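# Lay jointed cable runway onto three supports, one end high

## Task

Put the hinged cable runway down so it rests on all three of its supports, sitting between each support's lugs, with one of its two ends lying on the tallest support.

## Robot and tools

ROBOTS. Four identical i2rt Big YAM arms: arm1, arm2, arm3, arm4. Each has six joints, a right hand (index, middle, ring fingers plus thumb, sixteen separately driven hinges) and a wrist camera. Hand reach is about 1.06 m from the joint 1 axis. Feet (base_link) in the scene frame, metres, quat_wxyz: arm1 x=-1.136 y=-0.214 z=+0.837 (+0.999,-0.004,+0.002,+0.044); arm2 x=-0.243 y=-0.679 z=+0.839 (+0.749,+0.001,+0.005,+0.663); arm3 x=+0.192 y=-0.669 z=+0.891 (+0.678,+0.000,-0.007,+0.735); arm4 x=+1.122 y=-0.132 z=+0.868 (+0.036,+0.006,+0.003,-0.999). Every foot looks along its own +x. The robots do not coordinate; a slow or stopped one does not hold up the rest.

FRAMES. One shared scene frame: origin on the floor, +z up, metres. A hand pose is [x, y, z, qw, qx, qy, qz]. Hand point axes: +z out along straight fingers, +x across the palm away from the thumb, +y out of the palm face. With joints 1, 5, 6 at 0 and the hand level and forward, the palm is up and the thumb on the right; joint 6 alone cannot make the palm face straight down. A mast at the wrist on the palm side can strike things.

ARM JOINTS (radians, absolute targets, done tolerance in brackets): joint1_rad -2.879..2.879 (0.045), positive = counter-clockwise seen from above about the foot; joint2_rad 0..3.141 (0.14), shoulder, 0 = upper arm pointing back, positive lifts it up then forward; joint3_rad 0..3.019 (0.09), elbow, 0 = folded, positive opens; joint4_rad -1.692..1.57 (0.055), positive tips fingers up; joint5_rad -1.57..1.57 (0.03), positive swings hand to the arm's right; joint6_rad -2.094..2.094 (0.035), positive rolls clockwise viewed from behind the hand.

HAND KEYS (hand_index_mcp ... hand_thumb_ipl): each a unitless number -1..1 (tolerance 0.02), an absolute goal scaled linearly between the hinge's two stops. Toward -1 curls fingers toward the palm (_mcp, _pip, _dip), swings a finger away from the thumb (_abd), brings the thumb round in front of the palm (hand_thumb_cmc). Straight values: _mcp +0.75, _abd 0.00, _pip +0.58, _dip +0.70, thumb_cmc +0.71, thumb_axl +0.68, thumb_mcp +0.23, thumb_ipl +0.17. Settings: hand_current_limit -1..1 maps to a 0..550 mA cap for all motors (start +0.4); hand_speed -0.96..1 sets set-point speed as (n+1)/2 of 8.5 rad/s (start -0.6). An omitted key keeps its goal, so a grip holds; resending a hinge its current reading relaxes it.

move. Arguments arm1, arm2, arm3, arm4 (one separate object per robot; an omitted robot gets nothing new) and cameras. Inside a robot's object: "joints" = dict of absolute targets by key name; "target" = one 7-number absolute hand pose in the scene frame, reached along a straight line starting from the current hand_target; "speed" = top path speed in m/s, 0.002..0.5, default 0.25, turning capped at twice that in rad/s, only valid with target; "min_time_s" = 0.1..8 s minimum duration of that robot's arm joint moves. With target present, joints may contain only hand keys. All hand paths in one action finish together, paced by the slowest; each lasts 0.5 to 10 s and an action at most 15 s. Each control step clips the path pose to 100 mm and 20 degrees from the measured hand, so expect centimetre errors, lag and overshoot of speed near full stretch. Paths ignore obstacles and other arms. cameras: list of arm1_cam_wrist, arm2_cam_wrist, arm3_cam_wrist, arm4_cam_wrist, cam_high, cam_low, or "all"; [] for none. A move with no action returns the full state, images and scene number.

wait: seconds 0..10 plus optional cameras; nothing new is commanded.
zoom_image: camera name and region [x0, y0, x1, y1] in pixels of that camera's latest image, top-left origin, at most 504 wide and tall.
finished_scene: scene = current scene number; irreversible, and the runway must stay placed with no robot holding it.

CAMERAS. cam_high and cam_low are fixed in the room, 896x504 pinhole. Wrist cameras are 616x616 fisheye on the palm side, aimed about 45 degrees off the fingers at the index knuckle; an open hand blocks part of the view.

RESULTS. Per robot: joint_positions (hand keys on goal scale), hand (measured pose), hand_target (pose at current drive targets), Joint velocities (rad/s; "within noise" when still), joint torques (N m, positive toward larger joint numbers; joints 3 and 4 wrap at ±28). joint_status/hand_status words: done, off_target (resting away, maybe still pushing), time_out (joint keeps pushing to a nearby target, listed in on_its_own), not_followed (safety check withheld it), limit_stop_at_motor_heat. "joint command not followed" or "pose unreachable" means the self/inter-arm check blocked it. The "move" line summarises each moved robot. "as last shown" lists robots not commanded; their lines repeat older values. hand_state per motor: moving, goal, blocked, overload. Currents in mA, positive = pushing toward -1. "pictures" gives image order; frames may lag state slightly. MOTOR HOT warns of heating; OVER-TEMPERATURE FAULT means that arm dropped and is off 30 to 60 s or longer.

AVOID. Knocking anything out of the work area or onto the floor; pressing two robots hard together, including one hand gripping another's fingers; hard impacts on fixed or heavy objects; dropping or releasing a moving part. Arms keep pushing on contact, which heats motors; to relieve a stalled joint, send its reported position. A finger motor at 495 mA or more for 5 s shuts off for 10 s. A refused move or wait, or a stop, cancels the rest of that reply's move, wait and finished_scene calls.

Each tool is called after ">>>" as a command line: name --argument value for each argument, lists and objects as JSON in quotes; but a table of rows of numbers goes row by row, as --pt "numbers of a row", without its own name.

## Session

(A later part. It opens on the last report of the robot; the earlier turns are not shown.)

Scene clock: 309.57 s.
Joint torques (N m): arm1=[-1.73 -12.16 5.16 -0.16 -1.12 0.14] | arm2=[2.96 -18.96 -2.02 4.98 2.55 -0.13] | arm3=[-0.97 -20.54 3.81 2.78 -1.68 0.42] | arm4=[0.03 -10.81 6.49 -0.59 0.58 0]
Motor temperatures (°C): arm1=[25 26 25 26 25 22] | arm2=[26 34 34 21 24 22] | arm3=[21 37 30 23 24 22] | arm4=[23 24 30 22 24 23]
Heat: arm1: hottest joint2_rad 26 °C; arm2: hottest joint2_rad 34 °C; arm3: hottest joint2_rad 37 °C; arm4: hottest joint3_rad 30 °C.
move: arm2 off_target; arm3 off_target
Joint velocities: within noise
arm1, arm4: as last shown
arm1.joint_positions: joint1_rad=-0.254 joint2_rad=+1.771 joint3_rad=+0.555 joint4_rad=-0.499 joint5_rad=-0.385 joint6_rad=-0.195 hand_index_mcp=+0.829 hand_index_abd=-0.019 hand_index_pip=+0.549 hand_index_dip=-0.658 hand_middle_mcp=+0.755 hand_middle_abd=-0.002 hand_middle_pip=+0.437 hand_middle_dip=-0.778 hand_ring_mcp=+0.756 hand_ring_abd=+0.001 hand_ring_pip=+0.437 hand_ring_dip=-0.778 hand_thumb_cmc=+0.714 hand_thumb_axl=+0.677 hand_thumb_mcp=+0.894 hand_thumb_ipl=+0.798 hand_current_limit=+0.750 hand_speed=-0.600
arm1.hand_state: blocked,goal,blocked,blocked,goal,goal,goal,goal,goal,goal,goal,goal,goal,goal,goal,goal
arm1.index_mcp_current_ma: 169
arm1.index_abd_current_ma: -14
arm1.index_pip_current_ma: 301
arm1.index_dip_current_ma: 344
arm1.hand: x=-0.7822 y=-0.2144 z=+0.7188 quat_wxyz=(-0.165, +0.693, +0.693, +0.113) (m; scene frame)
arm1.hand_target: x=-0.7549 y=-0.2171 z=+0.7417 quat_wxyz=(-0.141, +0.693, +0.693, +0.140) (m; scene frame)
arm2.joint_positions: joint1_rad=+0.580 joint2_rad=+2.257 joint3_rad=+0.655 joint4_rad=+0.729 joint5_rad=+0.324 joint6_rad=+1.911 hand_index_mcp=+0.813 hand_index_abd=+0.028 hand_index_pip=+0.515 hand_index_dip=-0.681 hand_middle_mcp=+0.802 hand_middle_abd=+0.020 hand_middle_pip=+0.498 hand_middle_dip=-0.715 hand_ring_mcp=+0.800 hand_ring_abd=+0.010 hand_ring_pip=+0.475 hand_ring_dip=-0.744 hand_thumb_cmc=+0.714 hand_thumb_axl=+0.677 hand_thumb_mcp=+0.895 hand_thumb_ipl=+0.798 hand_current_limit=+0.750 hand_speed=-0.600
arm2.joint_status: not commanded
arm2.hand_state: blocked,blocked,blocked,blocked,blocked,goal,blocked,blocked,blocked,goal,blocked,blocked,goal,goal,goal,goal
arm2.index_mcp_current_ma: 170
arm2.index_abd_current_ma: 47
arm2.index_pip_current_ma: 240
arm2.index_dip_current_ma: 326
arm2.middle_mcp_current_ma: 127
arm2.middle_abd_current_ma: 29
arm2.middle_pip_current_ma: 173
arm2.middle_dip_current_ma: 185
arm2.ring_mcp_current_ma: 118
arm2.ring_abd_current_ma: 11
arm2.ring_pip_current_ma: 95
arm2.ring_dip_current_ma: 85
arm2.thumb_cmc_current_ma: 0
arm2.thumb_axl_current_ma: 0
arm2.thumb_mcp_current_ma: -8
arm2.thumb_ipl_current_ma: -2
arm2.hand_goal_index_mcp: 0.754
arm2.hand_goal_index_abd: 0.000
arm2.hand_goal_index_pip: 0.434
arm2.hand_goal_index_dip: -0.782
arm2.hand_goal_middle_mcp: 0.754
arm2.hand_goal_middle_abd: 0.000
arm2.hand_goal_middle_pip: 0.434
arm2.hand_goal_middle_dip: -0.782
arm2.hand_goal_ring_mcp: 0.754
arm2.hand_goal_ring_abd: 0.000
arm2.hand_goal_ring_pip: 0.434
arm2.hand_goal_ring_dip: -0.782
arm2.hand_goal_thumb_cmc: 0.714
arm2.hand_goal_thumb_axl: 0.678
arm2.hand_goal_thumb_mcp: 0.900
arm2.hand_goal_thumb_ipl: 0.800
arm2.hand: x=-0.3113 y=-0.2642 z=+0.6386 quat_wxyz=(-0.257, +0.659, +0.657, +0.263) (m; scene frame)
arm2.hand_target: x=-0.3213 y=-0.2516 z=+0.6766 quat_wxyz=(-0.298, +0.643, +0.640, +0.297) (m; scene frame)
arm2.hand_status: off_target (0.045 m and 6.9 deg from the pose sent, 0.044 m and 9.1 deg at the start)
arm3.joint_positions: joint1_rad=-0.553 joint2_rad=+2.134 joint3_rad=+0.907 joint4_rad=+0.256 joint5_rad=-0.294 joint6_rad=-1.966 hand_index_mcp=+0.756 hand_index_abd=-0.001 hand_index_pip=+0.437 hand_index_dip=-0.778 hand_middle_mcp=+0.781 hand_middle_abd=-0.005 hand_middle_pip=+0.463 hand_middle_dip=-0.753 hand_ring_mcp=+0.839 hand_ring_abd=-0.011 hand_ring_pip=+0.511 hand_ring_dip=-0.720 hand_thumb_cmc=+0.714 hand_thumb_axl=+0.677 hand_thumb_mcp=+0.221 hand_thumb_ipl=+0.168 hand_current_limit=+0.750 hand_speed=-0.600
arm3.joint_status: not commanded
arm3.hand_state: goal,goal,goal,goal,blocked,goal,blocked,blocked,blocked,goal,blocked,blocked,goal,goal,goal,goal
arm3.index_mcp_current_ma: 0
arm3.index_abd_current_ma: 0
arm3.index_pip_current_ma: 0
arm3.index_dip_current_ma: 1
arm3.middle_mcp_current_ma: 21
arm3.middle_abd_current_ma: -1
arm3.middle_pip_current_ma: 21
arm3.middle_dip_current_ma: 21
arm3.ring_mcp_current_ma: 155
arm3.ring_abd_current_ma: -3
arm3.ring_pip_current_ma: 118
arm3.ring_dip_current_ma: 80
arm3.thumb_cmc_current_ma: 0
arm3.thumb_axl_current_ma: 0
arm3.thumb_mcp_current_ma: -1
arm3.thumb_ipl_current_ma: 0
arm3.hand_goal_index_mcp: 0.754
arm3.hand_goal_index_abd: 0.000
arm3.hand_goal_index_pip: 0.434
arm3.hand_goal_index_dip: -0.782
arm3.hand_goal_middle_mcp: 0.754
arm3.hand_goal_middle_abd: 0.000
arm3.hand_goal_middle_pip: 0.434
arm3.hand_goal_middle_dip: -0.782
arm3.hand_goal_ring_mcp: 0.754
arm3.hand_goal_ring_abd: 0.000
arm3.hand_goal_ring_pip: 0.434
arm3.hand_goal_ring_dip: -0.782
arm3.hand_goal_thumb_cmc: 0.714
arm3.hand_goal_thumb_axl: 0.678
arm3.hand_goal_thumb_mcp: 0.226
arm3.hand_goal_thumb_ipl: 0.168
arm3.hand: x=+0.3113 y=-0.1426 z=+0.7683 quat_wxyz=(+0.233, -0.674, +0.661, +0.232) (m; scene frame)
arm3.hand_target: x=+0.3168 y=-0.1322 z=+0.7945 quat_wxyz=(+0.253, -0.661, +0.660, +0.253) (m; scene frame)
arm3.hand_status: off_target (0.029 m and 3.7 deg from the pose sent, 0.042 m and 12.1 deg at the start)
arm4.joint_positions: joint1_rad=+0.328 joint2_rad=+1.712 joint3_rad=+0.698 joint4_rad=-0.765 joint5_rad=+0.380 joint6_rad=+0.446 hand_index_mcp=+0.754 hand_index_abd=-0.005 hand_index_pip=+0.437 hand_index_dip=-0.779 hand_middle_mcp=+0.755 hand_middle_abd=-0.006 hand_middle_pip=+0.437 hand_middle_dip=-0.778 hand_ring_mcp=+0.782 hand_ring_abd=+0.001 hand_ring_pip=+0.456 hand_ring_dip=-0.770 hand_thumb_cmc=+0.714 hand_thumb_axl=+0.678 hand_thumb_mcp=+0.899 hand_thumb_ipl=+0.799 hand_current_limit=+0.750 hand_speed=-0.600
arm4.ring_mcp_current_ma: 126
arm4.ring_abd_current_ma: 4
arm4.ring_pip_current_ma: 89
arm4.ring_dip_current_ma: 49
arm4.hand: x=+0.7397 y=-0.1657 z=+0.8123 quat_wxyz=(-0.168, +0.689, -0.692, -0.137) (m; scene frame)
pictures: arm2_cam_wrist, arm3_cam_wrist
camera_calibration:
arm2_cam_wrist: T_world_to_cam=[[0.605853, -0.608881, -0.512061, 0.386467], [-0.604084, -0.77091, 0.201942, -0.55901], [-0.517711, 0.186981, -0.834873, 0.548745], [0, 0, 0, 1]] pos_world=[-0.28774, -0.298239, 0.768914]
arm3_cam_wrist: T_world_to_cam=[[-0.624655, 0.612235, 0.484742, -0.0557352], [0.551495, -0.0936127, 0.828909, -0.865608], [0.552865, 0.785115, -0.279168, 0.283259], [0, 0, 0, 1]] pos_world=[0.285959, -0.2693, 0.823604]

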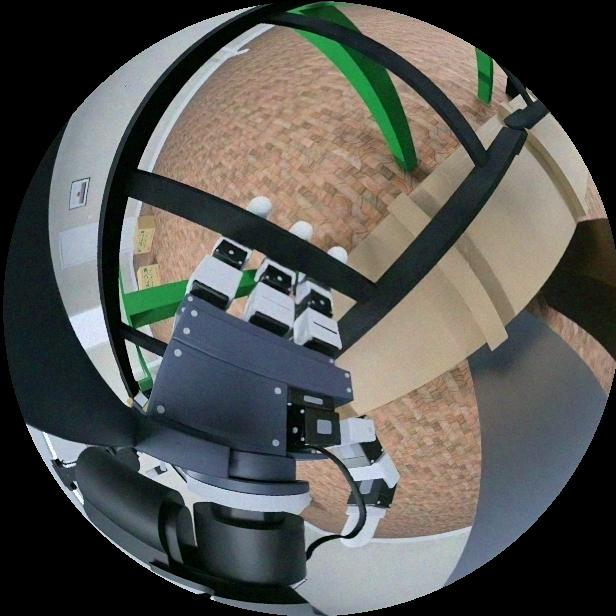

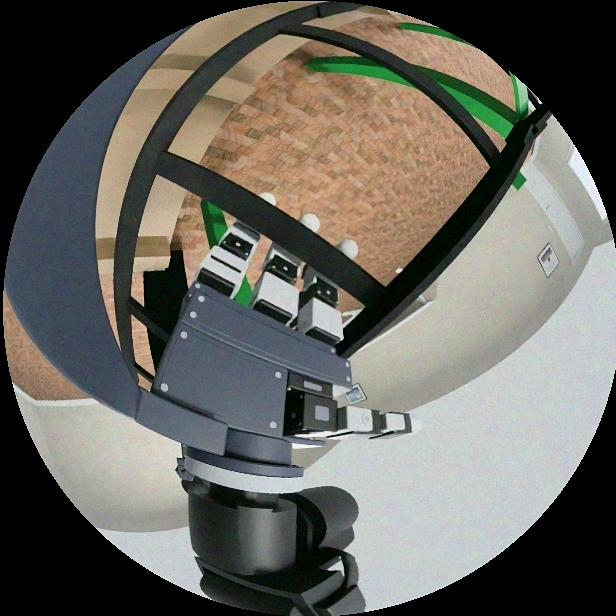

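>>> move --arm1 '{"target":[-0.7549,-0.228,0.743,-0.2068,0.6762,0.6762,0.2068],"speed":0.06}'

>>> move --arm1 '{"target":[-0.7549,-0.236,0.743,-0.2648,0.6556,0.6556,0.2648],"speed":0.06}' --cameras '["arm1_cam_wrist"]'

Scene clock: 313.10 s.
Joint torques (N m): arm1=[-1.85 -10.52 5.85 -0.96 -2.44 -0.27] | arm2=[2.37 -18.9 -0.98 4.52 2.2 -0.14] | arm3=[-0.91 -20.54 3.81 2.74 -1.71 0.4] | arm4=[0.09 -10.17 6.48 -0.61 0.54 -0.01]
Motor temperatures (°C): arm1=[25 26 25 26 26 22] | arm2=[26 34 34 21 24 22] | arm3=[21 37 30 23 24 22] | arm4=[23 24 30 22 24 23]
Heat: arm1: hottest joint2_rad 26 °C; arm2: hottest joint2_rad 34 °C; arm3: hottest joint2_rad 37 °C; arm4: hottest joint3_rad 30 °C.
move: arm1 off_target
Joint velocities: within noise
arm1.joint_positions: joint1_rad=-0.388 joint2_rad=+1.811 joint3_rad=+0.597 joint4_rad=-0.594 joint5_rad=-0.524 joint6_rad=-0.334 hand_index_mcp=+0.824 hand_index_abd=+0.002 hand_index_pip=+0.499 hand_index_dip=-0.742 hand_middle_mcp=+0.755 hand_middle_abd=-0.001 hand_middle_pip=+0.437 hand_middle_dip=-0.778 hand_ring_mcp=+0.748 hand_ring_abd=+0.001 hand_ring_pip=+0.437 hand_ring_dip=-0.778 hand_thumb_cmc=+0.714 hand_thumb_axl=+0.677 hand_thumb_mcp=+0.894 hand_thumb_ipl=+0.798 hand_current_limit=+0.750 hand_speed=-0.600
arm1.joint_status: not commanded
arm1.hand_state: blocked,goal,blocked,blocked,goal,goal,goal,goal,goal,goal,goal,goal,goal,goal,goal,goal
arm1.index_mcp_current_ma: 153
arm1.index_abd_current_ma: 1
arm1.index_pip_current_ma: 122
arm1.index_dip_current_ma: 58
arm1.middle_mcp_current_ma: 0
arm1.middle_abd_current_ma: 0
arm1.middle_pip_current_ma: 1
arm1.middle_dip_current_ma: 1
arm1.ring_mcp_current_ma: -3
arm1.ring_abd_current_ma: 0
arm1.ring_pip_current_ma: 1
arm1.ring_dip_current_ma: 1
arm1.thumb_cmc_current_ma: 0
arm1.thumb_axl_current_ma: 0
arm1.thumb_mcp_current_ma: -4
arm1.thumb_ipl_current_ma: -1
arm1.hand_goal_index_mcp: 0.754
arm1.hand_goal_index_abd: 0.000
arm1.hand_goal_index_pip: 0.434
arm1.hand_goal_index_dip: -0.782
arm1.hand_goal_middle_mcp: 0.754
arm1.hand_goal_middle_abd: 0.000
arm1.hand_goal_middle_pip: 0.434
arm1.hand_goal_middle_dip: -0.782
arm1.hand_goal_ring_mcp: 0.754
arm1.hand_goal_ring_abd: 0.000
arm1.hand_goal_ring_pip: 0.434
arm1.hand_goal_ring_dip: -0.782
arm1.hand_goal_thumb_cmc: 0.714
arm1.hand_goal_thumb_axl: 0.678
arm1.hand_goal_thumb_mcp: 0.900
arm1.hand_goal_thumb_ipl: 0.800
arm1.hand: x=-0.7802 y=-0.2292 z=+0.7250 quat_wxyz=(-0.216, +0.690, +0.668, +0.174) (m; scene frame)
arm1.hand_target: x=-0.7557 y=-0.2283 z=+0.7431 quat_wxyz=(-0.206, +0.676, +0.677, +0.206) (m; scene frame)
arm1.hand_status: off_target (0.031 m and 4.3 deg from the pose sent, 0.039 m and 12.1 deg at the start)
arm2, arm3, arm4: as last shown
arm2.joint_positions: joint1_rad=+0.587 joint2_rad=+2.257 joint3_rad=+0.641 joint4_rad=+0.741 joint5_rad=+0.332 joint6_rad=+1.912 hand_index_mcp=+0.813 hand_index_abd=+0.031 hand_index_pip=+0.515 hand_index_dip=-0.681 hand_middle_mcp=+0.802 hand_middle_abd=+0.020 hand_middle_pip=+0.498 hand_middle_dip=-0.715 hand_ring_mcp=+0.800 hand_ring_abd=+0.010 hand_ring_pip=+0.470 hand_ring_dip=-0.749 hand_thumb_cmc=+0.714 hand_thumb_axl=+0.677 hand_thumb_mcp=+0.895 hand_thumb_ipl=+0.798 hand_current_limit=+0.750 hand_speed=-0.600
arm2.index_abd_current_ma: 53
arm2.middle_pip_current_ma: 174
arm2.ring_pip_current_ma: 79
arm2.ring_dip_current_ma: 72
arm2.hand: x=-0.3104 y=-0.2701 z=+0.6393 quat_wxyz=(-0.255, +0.657, +0.658, +0.265) (m; scene frame)
arm3.joint_positions: joint1_rad=-0.553 joint2_rad=+2.134 joint3_rad=+0.907 joint4_rad=+0.256 joint5_rad=-0.293 joint6_rad=-1.966 hand_index_mcp=+0.756 hand_index_abd=-0.001 hand_index_pip=+0.437 hand_index_dip=-0.778 hand_middle_mcp=+0.783 hand_middle_abd=-0.006 hand_middle_pip=+0.464 hand_middle_dip=-0.752 hand_ring_mcp=+0.839 hand_ring_abd=-0.016 hand_ring_pip=+0.511 hand_ring_dip=-0.718 hand_thumb_cmc=+0.714 hand_thumb_axl=+0.677 hand_thumb_mcp=+0.221 hand_thumb_ipl=+0.168 hand_current_limit=+0.750 hand_speed=-0.600
arm3.middle_mcp_current_ma: 23
arm3.middle_dip_current_ma: 22
arm3.ring_abd_current_ma: -6
arm3.ring_dip_current_ma: 85
arm3.hand: x=+0.3116 y=-0.1426 z=+0.7682 quat_wxyz=(+0.233, -0.674, +0.662, +0.232) (m; scene frame)
arm3.hand_target: x=+0.3169 y=-0.1322 z=+0.7944 quat_wxyz=(+0.253, -0.661, +0.660, +0.253) (m; scene frame)
arm4.joint_positions: joint1_rad=+0.328 joint2_rad=+1.712 joint3_rad=+0.698 joint4_rad=-0.766 joint5_rad=+0.380 joint6_rad=+0.446 hand_index_mcp=+0.754 hand_index_abd=-0.005 hand_index_pip=+0.437 hand_index_dip=-0.779 hand_middle_mcp=+0.755 hand_middle_abd=-0.006 hand_middle_pip=+0.437 hand_middle_dip=-0.778 hand_ring_mcp=+0.784 hand_ring_abd=+0.007 hand_ring_pip=+0.460 hand_ring_dip=-0.763 hand_thumb_cmc=+0.714 hand_thumb_axl=+0.678 hand_thumb_mcp=+0.899 hand_thumb_ipl=+0.799 hand_current_limit=+0.750 hand_speed=-0.600
arm4.ring_mcp_current_ma: 133
arm4.ring_abd_current_ma: 21
arm4.ring_pip_current_ma: 106
arm4.ring_dip_current_ma: 79
arm4.hand: x=+0.7398 y=-0.1656 z=+0.8123 quat_wxyz=(-0.168, +0.689, -0.692, -0.137) (m; scene frame)
pictures: none

Scene clock: 315.33 s.
Joint torques (N m): arm1=[-2.08 -10.87 4.75 -1.74 -2.9 -0.15] | arm2=[2.26 -18.9 -0.68 4.44 2.03 -0.14] | arm3=[-0.97 -20.6 3.9 2.74 -1.84 0.4] | arm4=[-0.21 -10.46 6.57 -0.55 0.56 -0.03]
Motor temperatures (°C): arm1=[25 26 25 26 27 22] | arm2=[26 34 33 21 25 22] | arm3=[21 37 30 23 24 22] | arm4=[23 24 30 22 24 23]
Heat: arm1: hottest joint5_rad 27 °C; arm2: hottest joint2_rad 34 °C; arm3: hottest joint2_rad 37 °C; arm4: hottest joint3_rad 30 °C.
move: arm1 off_target
Joint velocities: within noise
arm1.joint_positions: joint1_rad=-0.485 joint2_rad=+1.906 joint3_rad=+0.674 joint4_rad=-0.716 joint5_rad=-0.645 joint6_rad=-0.523 hand_index_mcp=+0.787 hand_index_abd=+0.003 hand_index_pip=+0.459 hand_index_dip=-0.768 hand_middle_mcp=+0.756 hand_middle_abd=+0.001 hand_middle_pip=+0.437 hand_middle_dip=-0.778 hand_ring_mcp=+0.762 hand_ring_abd=+0.006 hand_ring_pip=+0.437 hand_ring_dip=-0.778 hand_thumb_cmc=+0.714 hand_thumb_axl=+0.677 hand_thumb_mcp=+0.894 hand_thumb_ipl=+0.798 hand_current_limit=+0.750 hand_speed=-0.600
arm1.joint_status: not commanded
arm1.hand_state: blocked,goal,blocked,goal,goal,goal,goal,goal,goal,goal,goal,goal,goal,goal,goal,goal
arm1.index_mcp_current_ma: 47
arm1.index_abd_current_ma: 1
arm1.index_pip_current_ma: 27
arm1.index_dip_current_ma: 10
arm1.middle_mcp_current_ma: 0
arm1.middle_abd_current_ma: 0
arm1.middle_pip_current_ma: 1
arm1.middle_dip_current_ma: 1
arm1.ring_mcp_current_ma: 5
arm1.ring_abd_current_ma: 2
arm1.ring_pip_current_ma: 1
arm1.ring_dip_current_ma: 1
arm1.thumb_cmc_current_ma: 0
arm1.thumb_axl_current_ma: 0
arm1.thumb_mcp_current_ma: -4
arm1.thumb_ipl_current_ma: -1
arm1.hand_goal_index_mcp: 0.754
arm1.hand_goal_index_abd: 0.000
arm1.hand_goal_index_pip: 0.434
arm1.hand_goal_index_dip: -0.782
arm1.hand_goal_middle_mcp: 0.754
arm1.hand_goal_middle_abd: 0.000
arm1.hand_goal_middle_pip: 0.434
arm1.hand_goal_middle_dip: -0.782
arm1.hand_goal_ring_mcp: 0.754
arm1.hand_goal_ring_abd: 0.000
arm1.hand_goal_ring_pip: 0.434
arm1.hand_goal_ring_dip: -0.782
arm1.hand_goal_thumb_cmc: 0.714
arm1.hand_goal_thumb_axl: 0.678
arm1.hand_goal_thumb_mcp: 0.900
arm1.hand_goal_thumb_ipl: 0.800
arm1.hand: x=-0.7728 y=-0.2351 z=+0.7256 quat_wxyz=(-0.266, +0.662, +0.660, +0.234) (m; scene frame)
arm1.hand_target: x=-0.7553 y=-0.2363 z=+0.7428 quat_wxyz=(-0.264, +0.656, +0.656, +0.265) (m; scene frame)
arm1.hand_status: off_target (0.025 m and 3.6 deg from the pose sent, 0.032 m and 12.6 deg at the start)
arm2, arm3, arm4: as last shown
arm2.joint_positions: joint1_rad=+0.589 joint2_rad=+2.257 joint3_rad=+0.637 joint4_rad=+0.743 joint5_rad=+0.336 joint6_rad=+1.912 hand_index_mcp=+0.816 hand_index_abd=+0.035 hand_index_pip=+0.516 hand_index_dip=-0.681 hand_middle_mcp=+0.801 hand_middle_abd=+0.020 hand_middle_pip=+0.498 hand_middle_dip=-0.715 hand_ring_mcp=+0.800 hand_ring_abd=+0.010 hand_ring_pip=+0.461 hand_ring_dip=-0.760 hand_thumb_cmc=+0.714 hand_thumb_axl=+0.677 hand_thumb_mcp=+0.895 hand_thumb_ipl=+0.798 hand_current_limit=+0.750 hand_speed=-0.600
arm2.index_mcp_current_ma: 181
arm2.index_abd_current_ma: 64
arm2.index_pip_current_ma: 241
arm2.middle_mcp_current_ma: 123
arm2.ring_pip_current_ma: 52
arm2.ring_dip_current_ma: 42
arm2.hand: x=-0.3092 y=-0.2723 z=+0.6395 quat_wxyz=(-0.253, +0.657, +0.658, +0.266) (m; scene frame)
arm2.hand_target: x=-0.3213 y=-0.2517 z=+0.6766 quat_wxyz=(-0.298, +0.643, +0.640, +0.297) (m; scene frame)
arm3.joint_positions: joint1_rad=-0.553 joint2_rad=+2.134 joint3_rad=+0.906 joint4_rad=+0.256 joint5_rad=-0.290 joint6_rad=-1.966 hand_index_mcp=+0.756 hand_index_abd=-0.001 hand_index_pip=+0.437 hand_index_dip=-0.778 hand_middle_mcp=+0.783 hand_middle_abd=-0.006 hand_middle_pip=+0.464 hand_middle_dip=-0.752 hand_ring_mcp=+0.839 hand_ring_abd=-0.019 hand_ring_pip=+0.517 hand_ring_dip=-0.710 hand_thumb_cmc=+0.714 hand_thumb_axl=+0.677 hand_thumb_mcp=+0.221 hand_thumb_ipl=+0.168 hand_current_limit=+0.750 hand_speed=-0.600
arm3.ring_abd_current_ma: -7
arm3.ring_pip_current_ma: 133
arm3.ring_dip_current_ma: 107
arm3.hand: x=+0.3118 y=-0.1432 z=+0.7676 quat_wxyz=(+0.233, -0.674, +0.662, +0.230) (m; scene frame)
arm3.hand_target: x=+0.3169 y=-0.1323 z=+0.7944 quat_wxyz=(+0.253, -0.661, +0.660, +0.253) (m; scene frame)
arm4.joint_positions: joint1_rad=+0.328 joint2_rad=+1.712 joint3_rad=+0.698 joint4_rad=-0.767 joint5_rad=+0.380 joint6_rad=+0.448 hand_index_mcp=+0.754 hand_index_abd=-0.005 hand_index_pip=+0.437 hand_index_dip=-0.779 hand_middle_mcp=+0.755 hand_middle_abd=-0.006 hand_middle_pip=+0.437 hand_middle_dip=-0.778 hand_ring_mcp=+0.789 hand_ring_abd=+0.023 hand_ring_pip=+0.468 hand_ring_dip=-0.752 hand_thumb_cmc=+0.714 hand_thumb_axl=+0.678 hand_thumb_mcp=+0.899 hand_thumb_ipl=+0.799 hand_current_limit=+0.750 hand_speed=-0.600
arm4.hand_state: goal,goal,goal,goal,goal,goal,goal,goal,blocked,blocked,blocked,blocked,goal,goal,goal,goal
arm4.ring_mcp_current_ma: 158
arm4.ring_abd_current_ma: 81
arm4.ring_pip_current_ma: 142
arm4.ring_dip_current_ma: 125
arm4.hand: x=+0.7400 y=-0.1654 z=+0.8124 quat_wxyz=(-0.168, +0.688, -0.692, -0.137) (m; scene frame)
pictures: arm1_cam_wrist
camera_calibration:
arm1_cam_wrist: T_world_to_cam=[[0.558639, -0.613434, -0.558231, 0.727237], [-0.53456, -0.7809, 0.323172, -0.883177], [-0.634167, 0.117872, -0.764159, 0.215116], [0, 0, 0, 1]] pos_world=[-0.741955, -0.268918, 0.855767]

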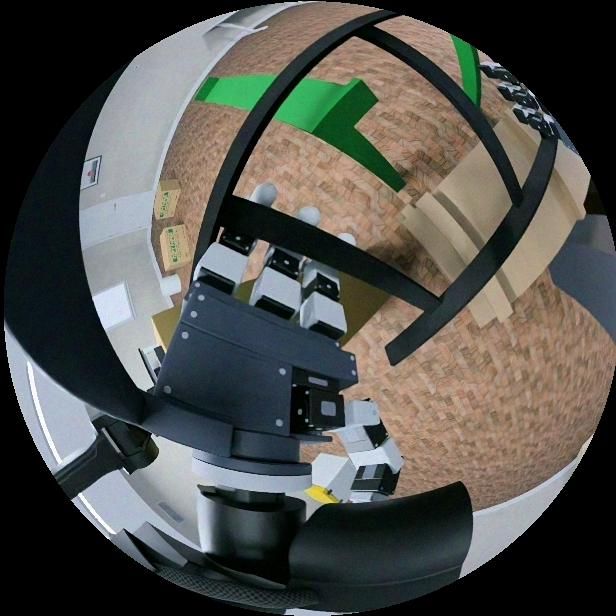

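>>> move --arm2 '{"target":[-0.321,-0.254,0.705,-0.2988,0.6409,0.6409,0.2988],"speed":0.05}' --arm3 '{"target":[0.318,-0.132,0.815,-0.2534,0.6601,-0.6601,-0.2534],"speed":0.05}'

Scene clock: 318.40 s.
Joint torques (N m): arm1=[-1.38 -10.99 4.57 -1.52 -2.71 0.04] | arm2=[2.32 -22.53 -1.4 3.29 2.69 -0.15] | arm3=[-0.79 -22.95 4.23 1.33 -1.79 0.39] | arm4=[-0.32 -10.52 6.53 -0.53 0.57 -0.01]
Motor temperatures (°C): arm1=[25 26 25 26 28 22] | arm2=[26 33 33 21 25 22] | arm3=[21 37 29 23 24 22] | arm4=[23 24 30 22 24 23]
Heat: arm1: hottest joint5_rad 28 °C; arm2: hottest joint2_rad 33 °C; arm3: hottest joint2_rad 37 °C; arm4: hottest joint3_rad 30 °C.
move: arm2 off_target; arm3 off_target
Joint velocities: within noise
arm1, arm4: as last shown
arm1.joint_positions: joint1_rad=-0.495 joint2_rad=+1.906 joint3_rad=+0.676 joint4_rad=-0.722 joint5_rad=-0.649 joint6_rad=-0.543 hand_index_mcp=+0.760 hand_index_abd=+0.003 hand_index_pip=+0.441 hand_index_dip=-0.777 hand_middle_mcp=+0.756 hand_middle_abd=+0.001 hand_middle_pip=+0.437 hand_middle_dip=-0.778 hand_ring_mcp=+0.769 hand_ring_abd=+0.006 hand_ring_pip=+0.437 hand_ring_dip=-0.778 hand_thumb_cmc=+0.714 hand_thumb_axl=+0.677 hand_thumb_mcp=+0.894 hand_thumb_ipl=+0.798 hand_current_limit=+0.750 hand_speed=-0.600
arm1.hand_state: goal,goal,goal,goal,goal,goal,goal,goal,goal,goal,goal,goal,goal,goal,goal,goal
arm1.index_mcp_current_ma: 3
arm1.index_pip_current_ma: 3
arm1.index_dip_current_ma: 2
arm1.ring_mcp_current_ma: 13
arm1.hand: x=-0.7719 y=-0.2370 z=+0.7276 quat_wxyz=(-0.265, +0.659, +0.662, +0.240) (m; scene frame)
arm1.hand_target: x=-0.7552 y=-0.2364 z=+0.7428 quat_wxyz=(-0.264, +0.656, +0.656, +0.265) (m; scene frame)
arm2.joint_positions: joint1_rad=+0.590 joint2_rad=+2.227 joint3_rad=+0.613 joint4_rad=+0.725 joint5_rad=+0.323 joint6_rad=+1.914 hand_index_mcp=+0.821 hand_index_abd=+0.037 hand_index_pip=+0.517 hand_index_dip=-0.681 hand_middle_mcp=+0.802 hand_middle_abd=+0.022 hand_middle_pip=+0.498 hand_middle_dip=-0.715 hand_ring_mcp=+0.800 hand_ring_abd=+0.014 hand_ring_pip=+0.468 hand_ring_dip=-0.754 hand_thumb_cmc=+0.714 hand_thumb_axl=+0.677 hand_thumb_mcp=+0.895 hand_thumb_ipl=+0.798 hand_current_limit=+0.750 hand_speed=-0.600
arm2.joint_status: not commanded
arm2.hand_state: blocked,blocked,blocked,blocked,blocked,blocked,blocked,blocked,blocked,goal,blocked,blocked,goal,goal,goal,goal
arm2.index_mcp_current_ma: 200
arm2.index_abd_current_ma: 68
arm2.index_pip_current_ma: 248
arm2.index_dip_current_ma: 326
arm2.middle_mcp_current_ma: 126
arm2.middle_abd_current_ma: 34
arm2.middle_pip_current_ma: 174
arm2.middle_dip_current_ma: 185
arm2.ring_mcp_current_ma: 121
arm2.ring_abd_current_ma: 18
arm2.ring_pip_current_ma: 72
arm2.ring_dip_current_ma: 55
arm2.thumb_cmc_current_ma: 0
arm2.thumb_axl_current_ma: 0
arm2.thumb_mcp_current_ma: -8
arm2.thumb_ipl_current_ma: -2
arm2.hand_goal_index_mcp: 0.754
arm2.hand_goal_index_abd: 0.000
arm2.hand_goal_index_pip: 0.434
arm2.hand_goal_index_dip: -0.782
arm2.hand_goal_middle_mcp: 0.754
arm2.hand_goal_middle_abd: 0.000
arm2.hand_goal_middle_pip: 0.434
arm2.hand_goal_middle_dip: -0.782
arm2.hand_goal_ring_mcp: 0.754
arm2.hand_goal_ring_abd: 0.000
arm2.hand_goal_ring_pip: 0.434
arm2.hand_goal_ring_dip: -0.782
arm2.hand_goal_thumb_cmc: 0.714
arm2.hand_goal_thumb_axl: 0.678
arm2.hand_goal_thumb_mcp: 0.900
arm2.hand_goal_thumb_ipl: 0.800
arm2.hand: x=-0.3083 y=-0.2791 z=+0.6456 quat_wxyz=(-0.251, +0.658, +0.662, +0.258) (m; scene frame)
arm2.hand_target: x=-0.3196 y=-0.2555 z=+0.6981 quat_wxyz=(-0.299, +0.643, +0.640, +0.298) (m; scene frame)
arm2.hand_status: off_target (0.066 m and 7.8 deg from the pose sent, 0.069 m and 7.0 deg at the start)
arm3.joint_positions: joint1_rad=-0.556 joint2_rad=+2.110 joint3_rad=+0.898 joint4_rad=+0.245 joint5_rad=-0.292 joint6_rad=-1.966 hand_index_mcp=+0.756 hand_index_abd=-0.001 hand_index_pip=+0.437 hand_index_dip=-0.778 hand_middle_mcp=+0.788 hand_middle_abd=-0.006 hand_middle_pip=+0.467 hand_middle_dip=-0.747 hand_ring_mcp=+0.839 hand_ring_abd=-0.019 hand_ring_pip=+0.517 hand_ring_dip=-0.709 hand_thumb_cmc=+0.714 hand_thumb_axl=+0.677 hand_thumb_mcp=+0.221 hand_thumb_ipl=+0.168 hand_current_limit=+0.750 hand_speed=-0.600
arm3.joint_status: not commanded
arm3.hand_state: goal,goal,goal,goal,blocked,goal,blocked,blocked,blocked,goal,blocked,blocked,goal,goal,goal,goal
arm3.index_mcp_current_ma: 0
arm3.index_abd_current_ma: 0
arm3.index_pip_current_ma: 0
arm3.index_dip_current_ma: 1
arm3.middle_mcp_current_ma: 31
arm3.middle_abd_current_ma: -1
arm3.middle_pip_current_ma: 26
arm3.middle_dip_current_ma: 30
arm3.ring_mcp_current_ma: 155
arm3.ring_abd_current_ma: -7
arm3.ring_pip_current_ma: 134
arm3.ring_dip_current_ma: 107
arm3.thumb_cmc_current_ma: 0
arm3.thumb_axl_current_ma: 0
arm3.thumb_mcp_current_ma: -1
arm3.thumb_ipl_current_ma: 0
arm3.hand_goal_index_mcp: 0.754
arm3.hand_goal_index_abd: 0.000
arm3.hand_goal_index_pip: 0.434
arm3.hand_goal_index_dip: -0.782
arm3.hand_goal_middle_mcp: 0.754
arm3.hand_goal_middle_abd: 0.000
arm3.hand_goal_middle_pip: 0.434
arm3.hand_goal_middle_dip: -0.782
arm3.hand_goal_ring_mcp: 0.754
arm3.hand_goal_ring_abd: 0.000
arm3.hand_goal_ring_pip: 0.434
arm3.hand_goal_ring_dip: -0.782
arm3.hand_goal_thumb_cmc: 0.714
arm3.hand_goal_thumb_axl: 0.678
arm3.hand_goal_thumb_mcp: 0.226
arm3.hand_goal_thumb_ipl: 0.168
arm3.hand: x=+0.3127 y=-0.1441 z=+0.7763 quat_wxyz=(+0.235, -0.673, +0.662, +0.231) (m; scene frame)
arm3.hand_target: x=+0.3176 y=-0.1322 z=+0.8133 quat_wxyz=(+0.253, -0.661, +0.660, +0.254) (m; scene frame)
arm3.hand_status: off_target (0.041 m and 3.6 deg from the pose sent, 0.049 m and 3.9 deg at the start)
arm4.joint_positions: joint1_rad=+0.328 joint2_rad=+1.709 joint3_rad=+0.698 joint4_rad=-0.768 joint5_rad=+0.381 joint6_rad=+0.447 hand_index_mcp=+0.754 hand_index_abd=-0.005 hand_index_pip=+0.436 hand_index_dip=-0.779 hand_middle_mcp=+0.754 hand_middle_abd=-0.006 hand_middle_pip=+0.437 hand_middle_dip=-0.778 hand_ring_mcp=+0.769 hand_ring_abd=+0.001 hand_ring_pip=+0.449 hand_ring_dip=-0.769 hand_thumb_cmc=+0.714 hand_thumb_axl=+0.678 hand_thumb_mcp=+0.899 hand_thumb_ipl=+0.799 hand_current_limit=+0.750 hand_speed=-0.600
arm4.hand_state: goal,goal,goal,goal,goal,goal,goal,goal,goal,goal,goal,goal,goal,goal,goal,goal
arm4.index_mcp_current_ma: 0
arm4.middle_mcp_current_ma: 1
arm4.ring_mcp_current_ma: 65
arm4.ring_abd_current_ma: 3
arm4.ring_pip_current_ma: 58
arm4.ring_dip_current_ma: 52
arm4.hand: x=+0.7399 y=-0.1655 z=+0.8131 quat_wxyz=(-0.168, +0.689, -0.692, -0.138) (m; scene frame)
arm4.hand_target: x=+0.7224 y=-0.1753 z=+0.8271 quat_wxyz=(-0.146, +0.692, -0.692, -0.147) (m; scene frame)
pictures: none

>>> move --arm2 '{"target": [-0.321, -0.246, 0.735, -0.2988, 0.6409, 0.6409, 0.2988], "speed": 0.06}' --arm3 '{"target": [0.318, -0.126, 0.845, -0.2534, 0.6601, -0.6601, -0.2534], "speed": 0.06}' --cameras '["cam_high", "cam_low"]'

Scene clock: 320.73 s.
Joint torques (N m): arm1=[-1.38 -10.93 4.55 -1.32 -2.76 0.17] | arm2=[1.44 -22.83 0.51 3.21 2.91 -0.23] | arm3=[-0.44 -23.71 5.57 1.31 -1.82 0.42] | arm4=[-0.21 -10.17 6.46 -0.35 0.8 -0.02]
Motor temperatures (°C): arm1=[25 26 25 26 29 22] | arm2=[26 33 33 21 26 22] | arm3=[21 36 29 23 24 22] | arm4=[23 24 30 22 24 23]
Heat: arm1: hottest joint5_rad 29 °C; arm2: hottest joint2_rad 33 °C; arm3: hottest joint2_rad 36 °C; arm4: hottest joint3_rad 30 °C.
move: arm2 off_target; arm3 off_target
Joint velocities: within noise
arm1: as last shown
arm1.joint_positions: joint1_rad=-0.496 joint2_rad=+1.906 joint3_rad=+0.676 joint4_rad=-0.727 joint5_rad=-0.648 joint6_rad=-0.557 hand_index_mcp=+0.756 hand_index_abd=+0.003 hand_index_pip=+0.438 hand_index_dip=-0.778 hand_middle_mcp=+0.755 hand_middle_abd=+0.001 hand_middle_pip=+0.437 hand_middle_dip=-0.778 hand_ring_mcp=+0.780 hand_ring_abd=+0.006 hand_ring_pip=+0.437 hand_ring_dip=-0.778 hand_thumb_cmc=+0.714 hand_thumb_axl=+0.677 hand_thumb_mcp=+0.894 hand_thumb_ipl=+0.798 hand_current_limit=+0.750 hand_speed=-0.600
arm1.hand_state: goal,goal,goal,goal,goal,goal,goal,goal,blocked,goal,goal,goal,goal,goal,goal,goal
arm1.index_mcp_current_ma: 0
arm1.index_pip_current_ma: 1
arm1.index_dip_current_ma: 1
arm1.ring_mcp_current_ma: 31
arm1.hand: x=-0.7728 y=-0.2361 z=+0.7283 quat_wxyz=(-0.265, +0.655, +0.666, +0.240) (m; scene frame)
arm2.joint_positions: joint1_rad=+0.592 joint2_rad=+2.124 joint3_rad=+0.595 joint4_rad=+0.624 joint5_rad=+0.313 joint6_rad=+1.917 hand_index_mcp=+0.833 hand_index_abd=+0.039 hand_index_pip=+0.524 hand_index_dip=-0.680 hand_middle_mcp=+0.807 hand_middle_abd=+0.026 hand_middle_pip=+0.502 hand_middle_dip=-0.710 hand_ring_mcp=+0.804 hand_ring_abd=+0.017 hand_ring_pip=+0.470 hand_ring_dip=-0.750 hand_thumb_cmc=+0.714 hand_thumb_axl=+0.677 hand_thumb_mcp=+0.895 hand_thumb_ipl=+0.798 hand_current_limit=+0.750 hand_speed=-0.600
arm2.joint_status: not commanded
arm2.hand_state: blocked,blocked,blocked,blocked,blocked,blocked,blocked,blocked,blocked,goal,blocked,blocked,goal,goal,goal,goal
arm2.index_mcp_current_ma: 250
arm2.index_abd_current_ma: 73
arm2.index_pip_current_ma: 276
arm2.index_dip_current_ma: 331
arm2.middle_mcp_current_ma: 144
arm2.middle_abd_current_ma: 41
arm2.middle_pip_current_ma: 188
arm2.middle_dip_current_ma: 204
arm2.ring_mcp_current_ma: 133
arm2.ring_abd_current_ma: 24
arm2.ring_pip_current_ma: 80
arm2.ring_dip_current_ma: 68
arm2.thumb_cmc_current_ma: 0
arm2.thumb_axl_current_ma: 0
arm2.thumb_mcp_current_ma: -8
arm2.thumb_ipl_current_ma: -2
arm2.hand_goal_index_mcp: 0.754
arm2.hand_goal_index_abd: 0.000
arm2.hand_goal_index_pip: 0.434
arm2.hand_goal_index_dip: -0.782
arm2.hand_goal_middle_mcp: 0.754
arm2.hand_goal_middle_abd: 0.000
arm2.hand_goal_middle_pip: 0.434
arm2.hand_goal_middle_dip: -0.782
arm2.hand_goal_ring_mcp: 0.754
arm2.hand_goal_ring_abd: 0.000
arm2.hand_goal_ring_pip: 0.434
arm2.hand_goal_ring_dip: -0.782
arm2.hand_goal_thumb_cmc: 0.714
arm2.hand_goal_thumb_axl: 0.678
arm2.hand_goal_thumb_mcp: 0.900
arm2.hand_goal_thumb_ipl: 0.800
arm2.hand: x=-0.3112 y=-0.2781 z=+0.6709 quat_wxyz=(-0.247, +0.658, +0.666, +0.251) (m; scene frame)
arm2.hand_target: x=-0.3197 y=-0.2479 z=+0.7281 quat_wxyz=(-0.298, +0.643, +0.639, +0.298) (m; scene frame)
arm2.hand_status: off_target (0.072 m and 8.8 deg from the pose sent, 0.096 m and 7.8 deg at the start)
arm3.joint_positions: joint1_rad=-0.556 joint2_rad=+2.050 joint3_rad=+0.898 joint4_rad=+0.165 joint5_rad=-0.289 joint6_rad=-1.965 hand_index_mcp=+0.756 hand_index_abd=-0.001 hand_index_pip=+0.437 hand_index_dip=-0.778 hand_middle_mcp=+0.791 hand_middle_abd=-0.008 hand_middle_pip=+0.471 hand_middle_dip=-0.746 hand_ring_mcp=+0.840 hand_ring_abd=-0.022 hand_ring_pip=+0.519 hand_ring_dip=-0.707 hand_thumb_cmc=+0.714 hand_thumb_axl=+0.677 hand_thumb_mcp=+0.221 hand_thumb_ipl=+0.168 hand_current_limit=+0.750 hand_speed=-0.600
arm3.joint_status: not commanded
arm3.hand_state: goal,goal,goal,goal,blocked,goal,blocked,blocked,blocked,blocked,blocked,blocked,goal,goal,goal,goal
arm3.index_mcp_current_ma: 0
arm3.index_abd_current_ma: 0
arm3.index_pip_current_ma: 0
arm3.index_dip_current_ma: 1
arm3.middle_mcp_current_ma: 36
arm3.middle_abd_current_ma: -2
arm3.middle_pip_current_ma: 31
arm3.middle_dip_current_ma: 31
arm3.ring_mcp_current_ma: 159
arm3.ring_abd_current_ma: -10
arm3.ring_pip_current_ma: 140
arm3.ring_dip_current_ma: 113
arm3.thumb_cmc_current_ma: 0
arm3.thumb_axl_current_ma: 0
arm3.thumb_mcp_current_ma: -1
arm3.thumb_ipl_current_ma: 0
arm3.hand_goal_index_mcp: 0.754
arm3.hand_goal_index_abd: 0.000
arm3.hand_goal_index_pip: 0.434
arm3.hand_goal_index_dip: -0.782
arm3.hand_goal_middle_mcp: 0.754
arm3.hand_goal_middle_abd: 0.000
arm3.hand_goal_middle_pip: 0.434
arm3.hand_goal_middle_dip: -0.782
arm3.hand_goal_ring_mcp: 0.754
arm3.hand_goal_ring_abd: 0.000
arm3.hand_goal_ring_pip: 0.434
arm3.hand_goal_ring_dip: -0.782
arm3.hand_goal_thumb_cmc: 0.714
arm3.hand_goal_thumb_axl: 0.678
arm3.hand_goal_thumb_mcp: 0.226
arm3.hand_goal_thumb_ipl: 0.168
arm3.hand: x=+0.3128 y=-0.1444 z=+0.7970 quat_wxyz=(+0.227, -0.673, +0.666, +0.227) (m; scene frame)
arm3.hand_target: x=+0.3174 y=-0.1267 z=+0.8429 quat_wxyz=(+0.253, -0.661, +0.660, +0.254) (m; scene frame)
arm3.hand_status: off_target (0.052 m and 4.6 deg from the pose sent, 0.071 m and 3.6 deg at the start)
arm4.joint_positions: joint1_rad=+0.328 joint2_rad=+1.706 joint3_rad=+0.698 joint4_rad=-0.768 joint5_rad=+0.375 joint6_rad=+0.445 hand_index_mcp=+0.754 hand_index_abd=-0.005 hand_index_pip=+0.436 hand_index_dip=-0.779 hand_middle_mcp=+0.754 hand_middle_abd=-0.006 hand_middle_pip=+0.437 hand_middle_dip=-0.778 hand_ring_mcp=+0.770 hand_ring_abd=+0.009 hand_ring_pip=+0.446 hand_ring_dip=-0.772 hand_thumb_cmc=+0.714 hand_thumb_axl=+0.678 hand_thumb_mcp=+0.899 hand_thumb_ipl=+0.799 hand_current_limit=+0.750 hand_speed=-0.600
arm4.joint_status: not commanded
arm4.hand_state: goal,goal,goal,goal,goal,goal,goal,goal,goal,goal,goal,goal,goal,goal,goal,goal
arm4.index_mcp_current_ma: 0
arm4.index_abd_current_ma: -14
arm4.index_pip_current_ma: 8
arm4.index_dip_current_ma: 12
arm4.middle_mcp_current_ma: 1
arm4.middle_abd_current_ma: -18
arm4.middle_pip_current_ma: 10
arm4.middle_dip_current_ma: 14
arm4.ring_mcp_current_ma: 71
arm4.ring_abd_current_ma: 28
arm4.ring_pip_current_ma: 46
arm4.ring_dip_current_ma: 40
arm4.thumb_cmc_current_ma: 0
arm4.thumb_axl_current_ma: -2
arm4.thumb_mcp_current_ma: -6
arm4.thumb_ipl_current_ma: -5
arm4.hand_goal_index_mcp: 0.754
arm4.hand_goal_index_abd: 0.000
arm4.hand_goal_index_pip: 0.434
arm4.hand_goal_index_dip: -0.782
arm4.hand_goal_middle_mcp: 0.754
arm4.hand_goal_middle_abd: 0.000
arm4.hand_goal_middle_pip: 0.434
arm4.hand_goal_middle_dip: -0.782
arm4.hand_goal_ring_mcp: 0.754
arm4.hand_goal_ring_abd: 0.000
arm4.hand_goal_ring_pip: 0.434
arm4.hand_goal_ring_dip: -0.782
arm4.hand_goal_thumb_cmc: 0.714
arm4.hand_goal_thumb_axl: 0.678
arm4.hand_goal_thumb_mcp: 0.900
arm4.hand_goal_thumb_ipl: 0.800
arm4.hand: x=+0.7398 y=-0.1667 z=+0.8134 quat_wxyz=(-0.166, +0.689, -0.692, -0.135) (m; scene frame)
arm4.hand_target: x=+0.7224 y=-0.1753 z=+0.8271 quat_wxyz=(-0.146, +0.692, -0.692, -0.147) (m; scene frame)
arm4.hand_status: not commanded
pictures: cam_high, cam_low

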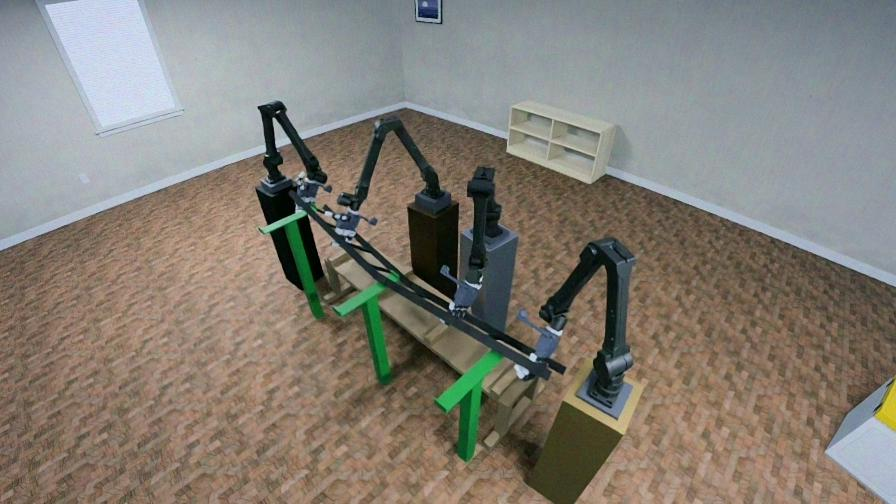

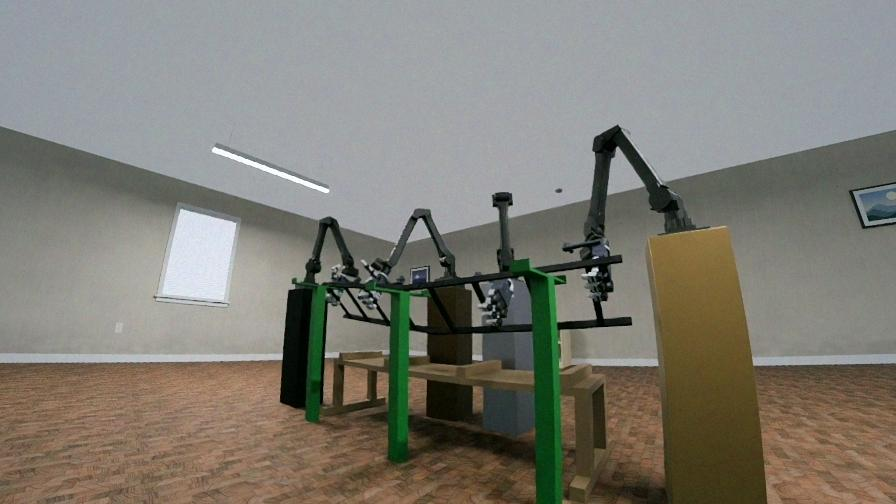

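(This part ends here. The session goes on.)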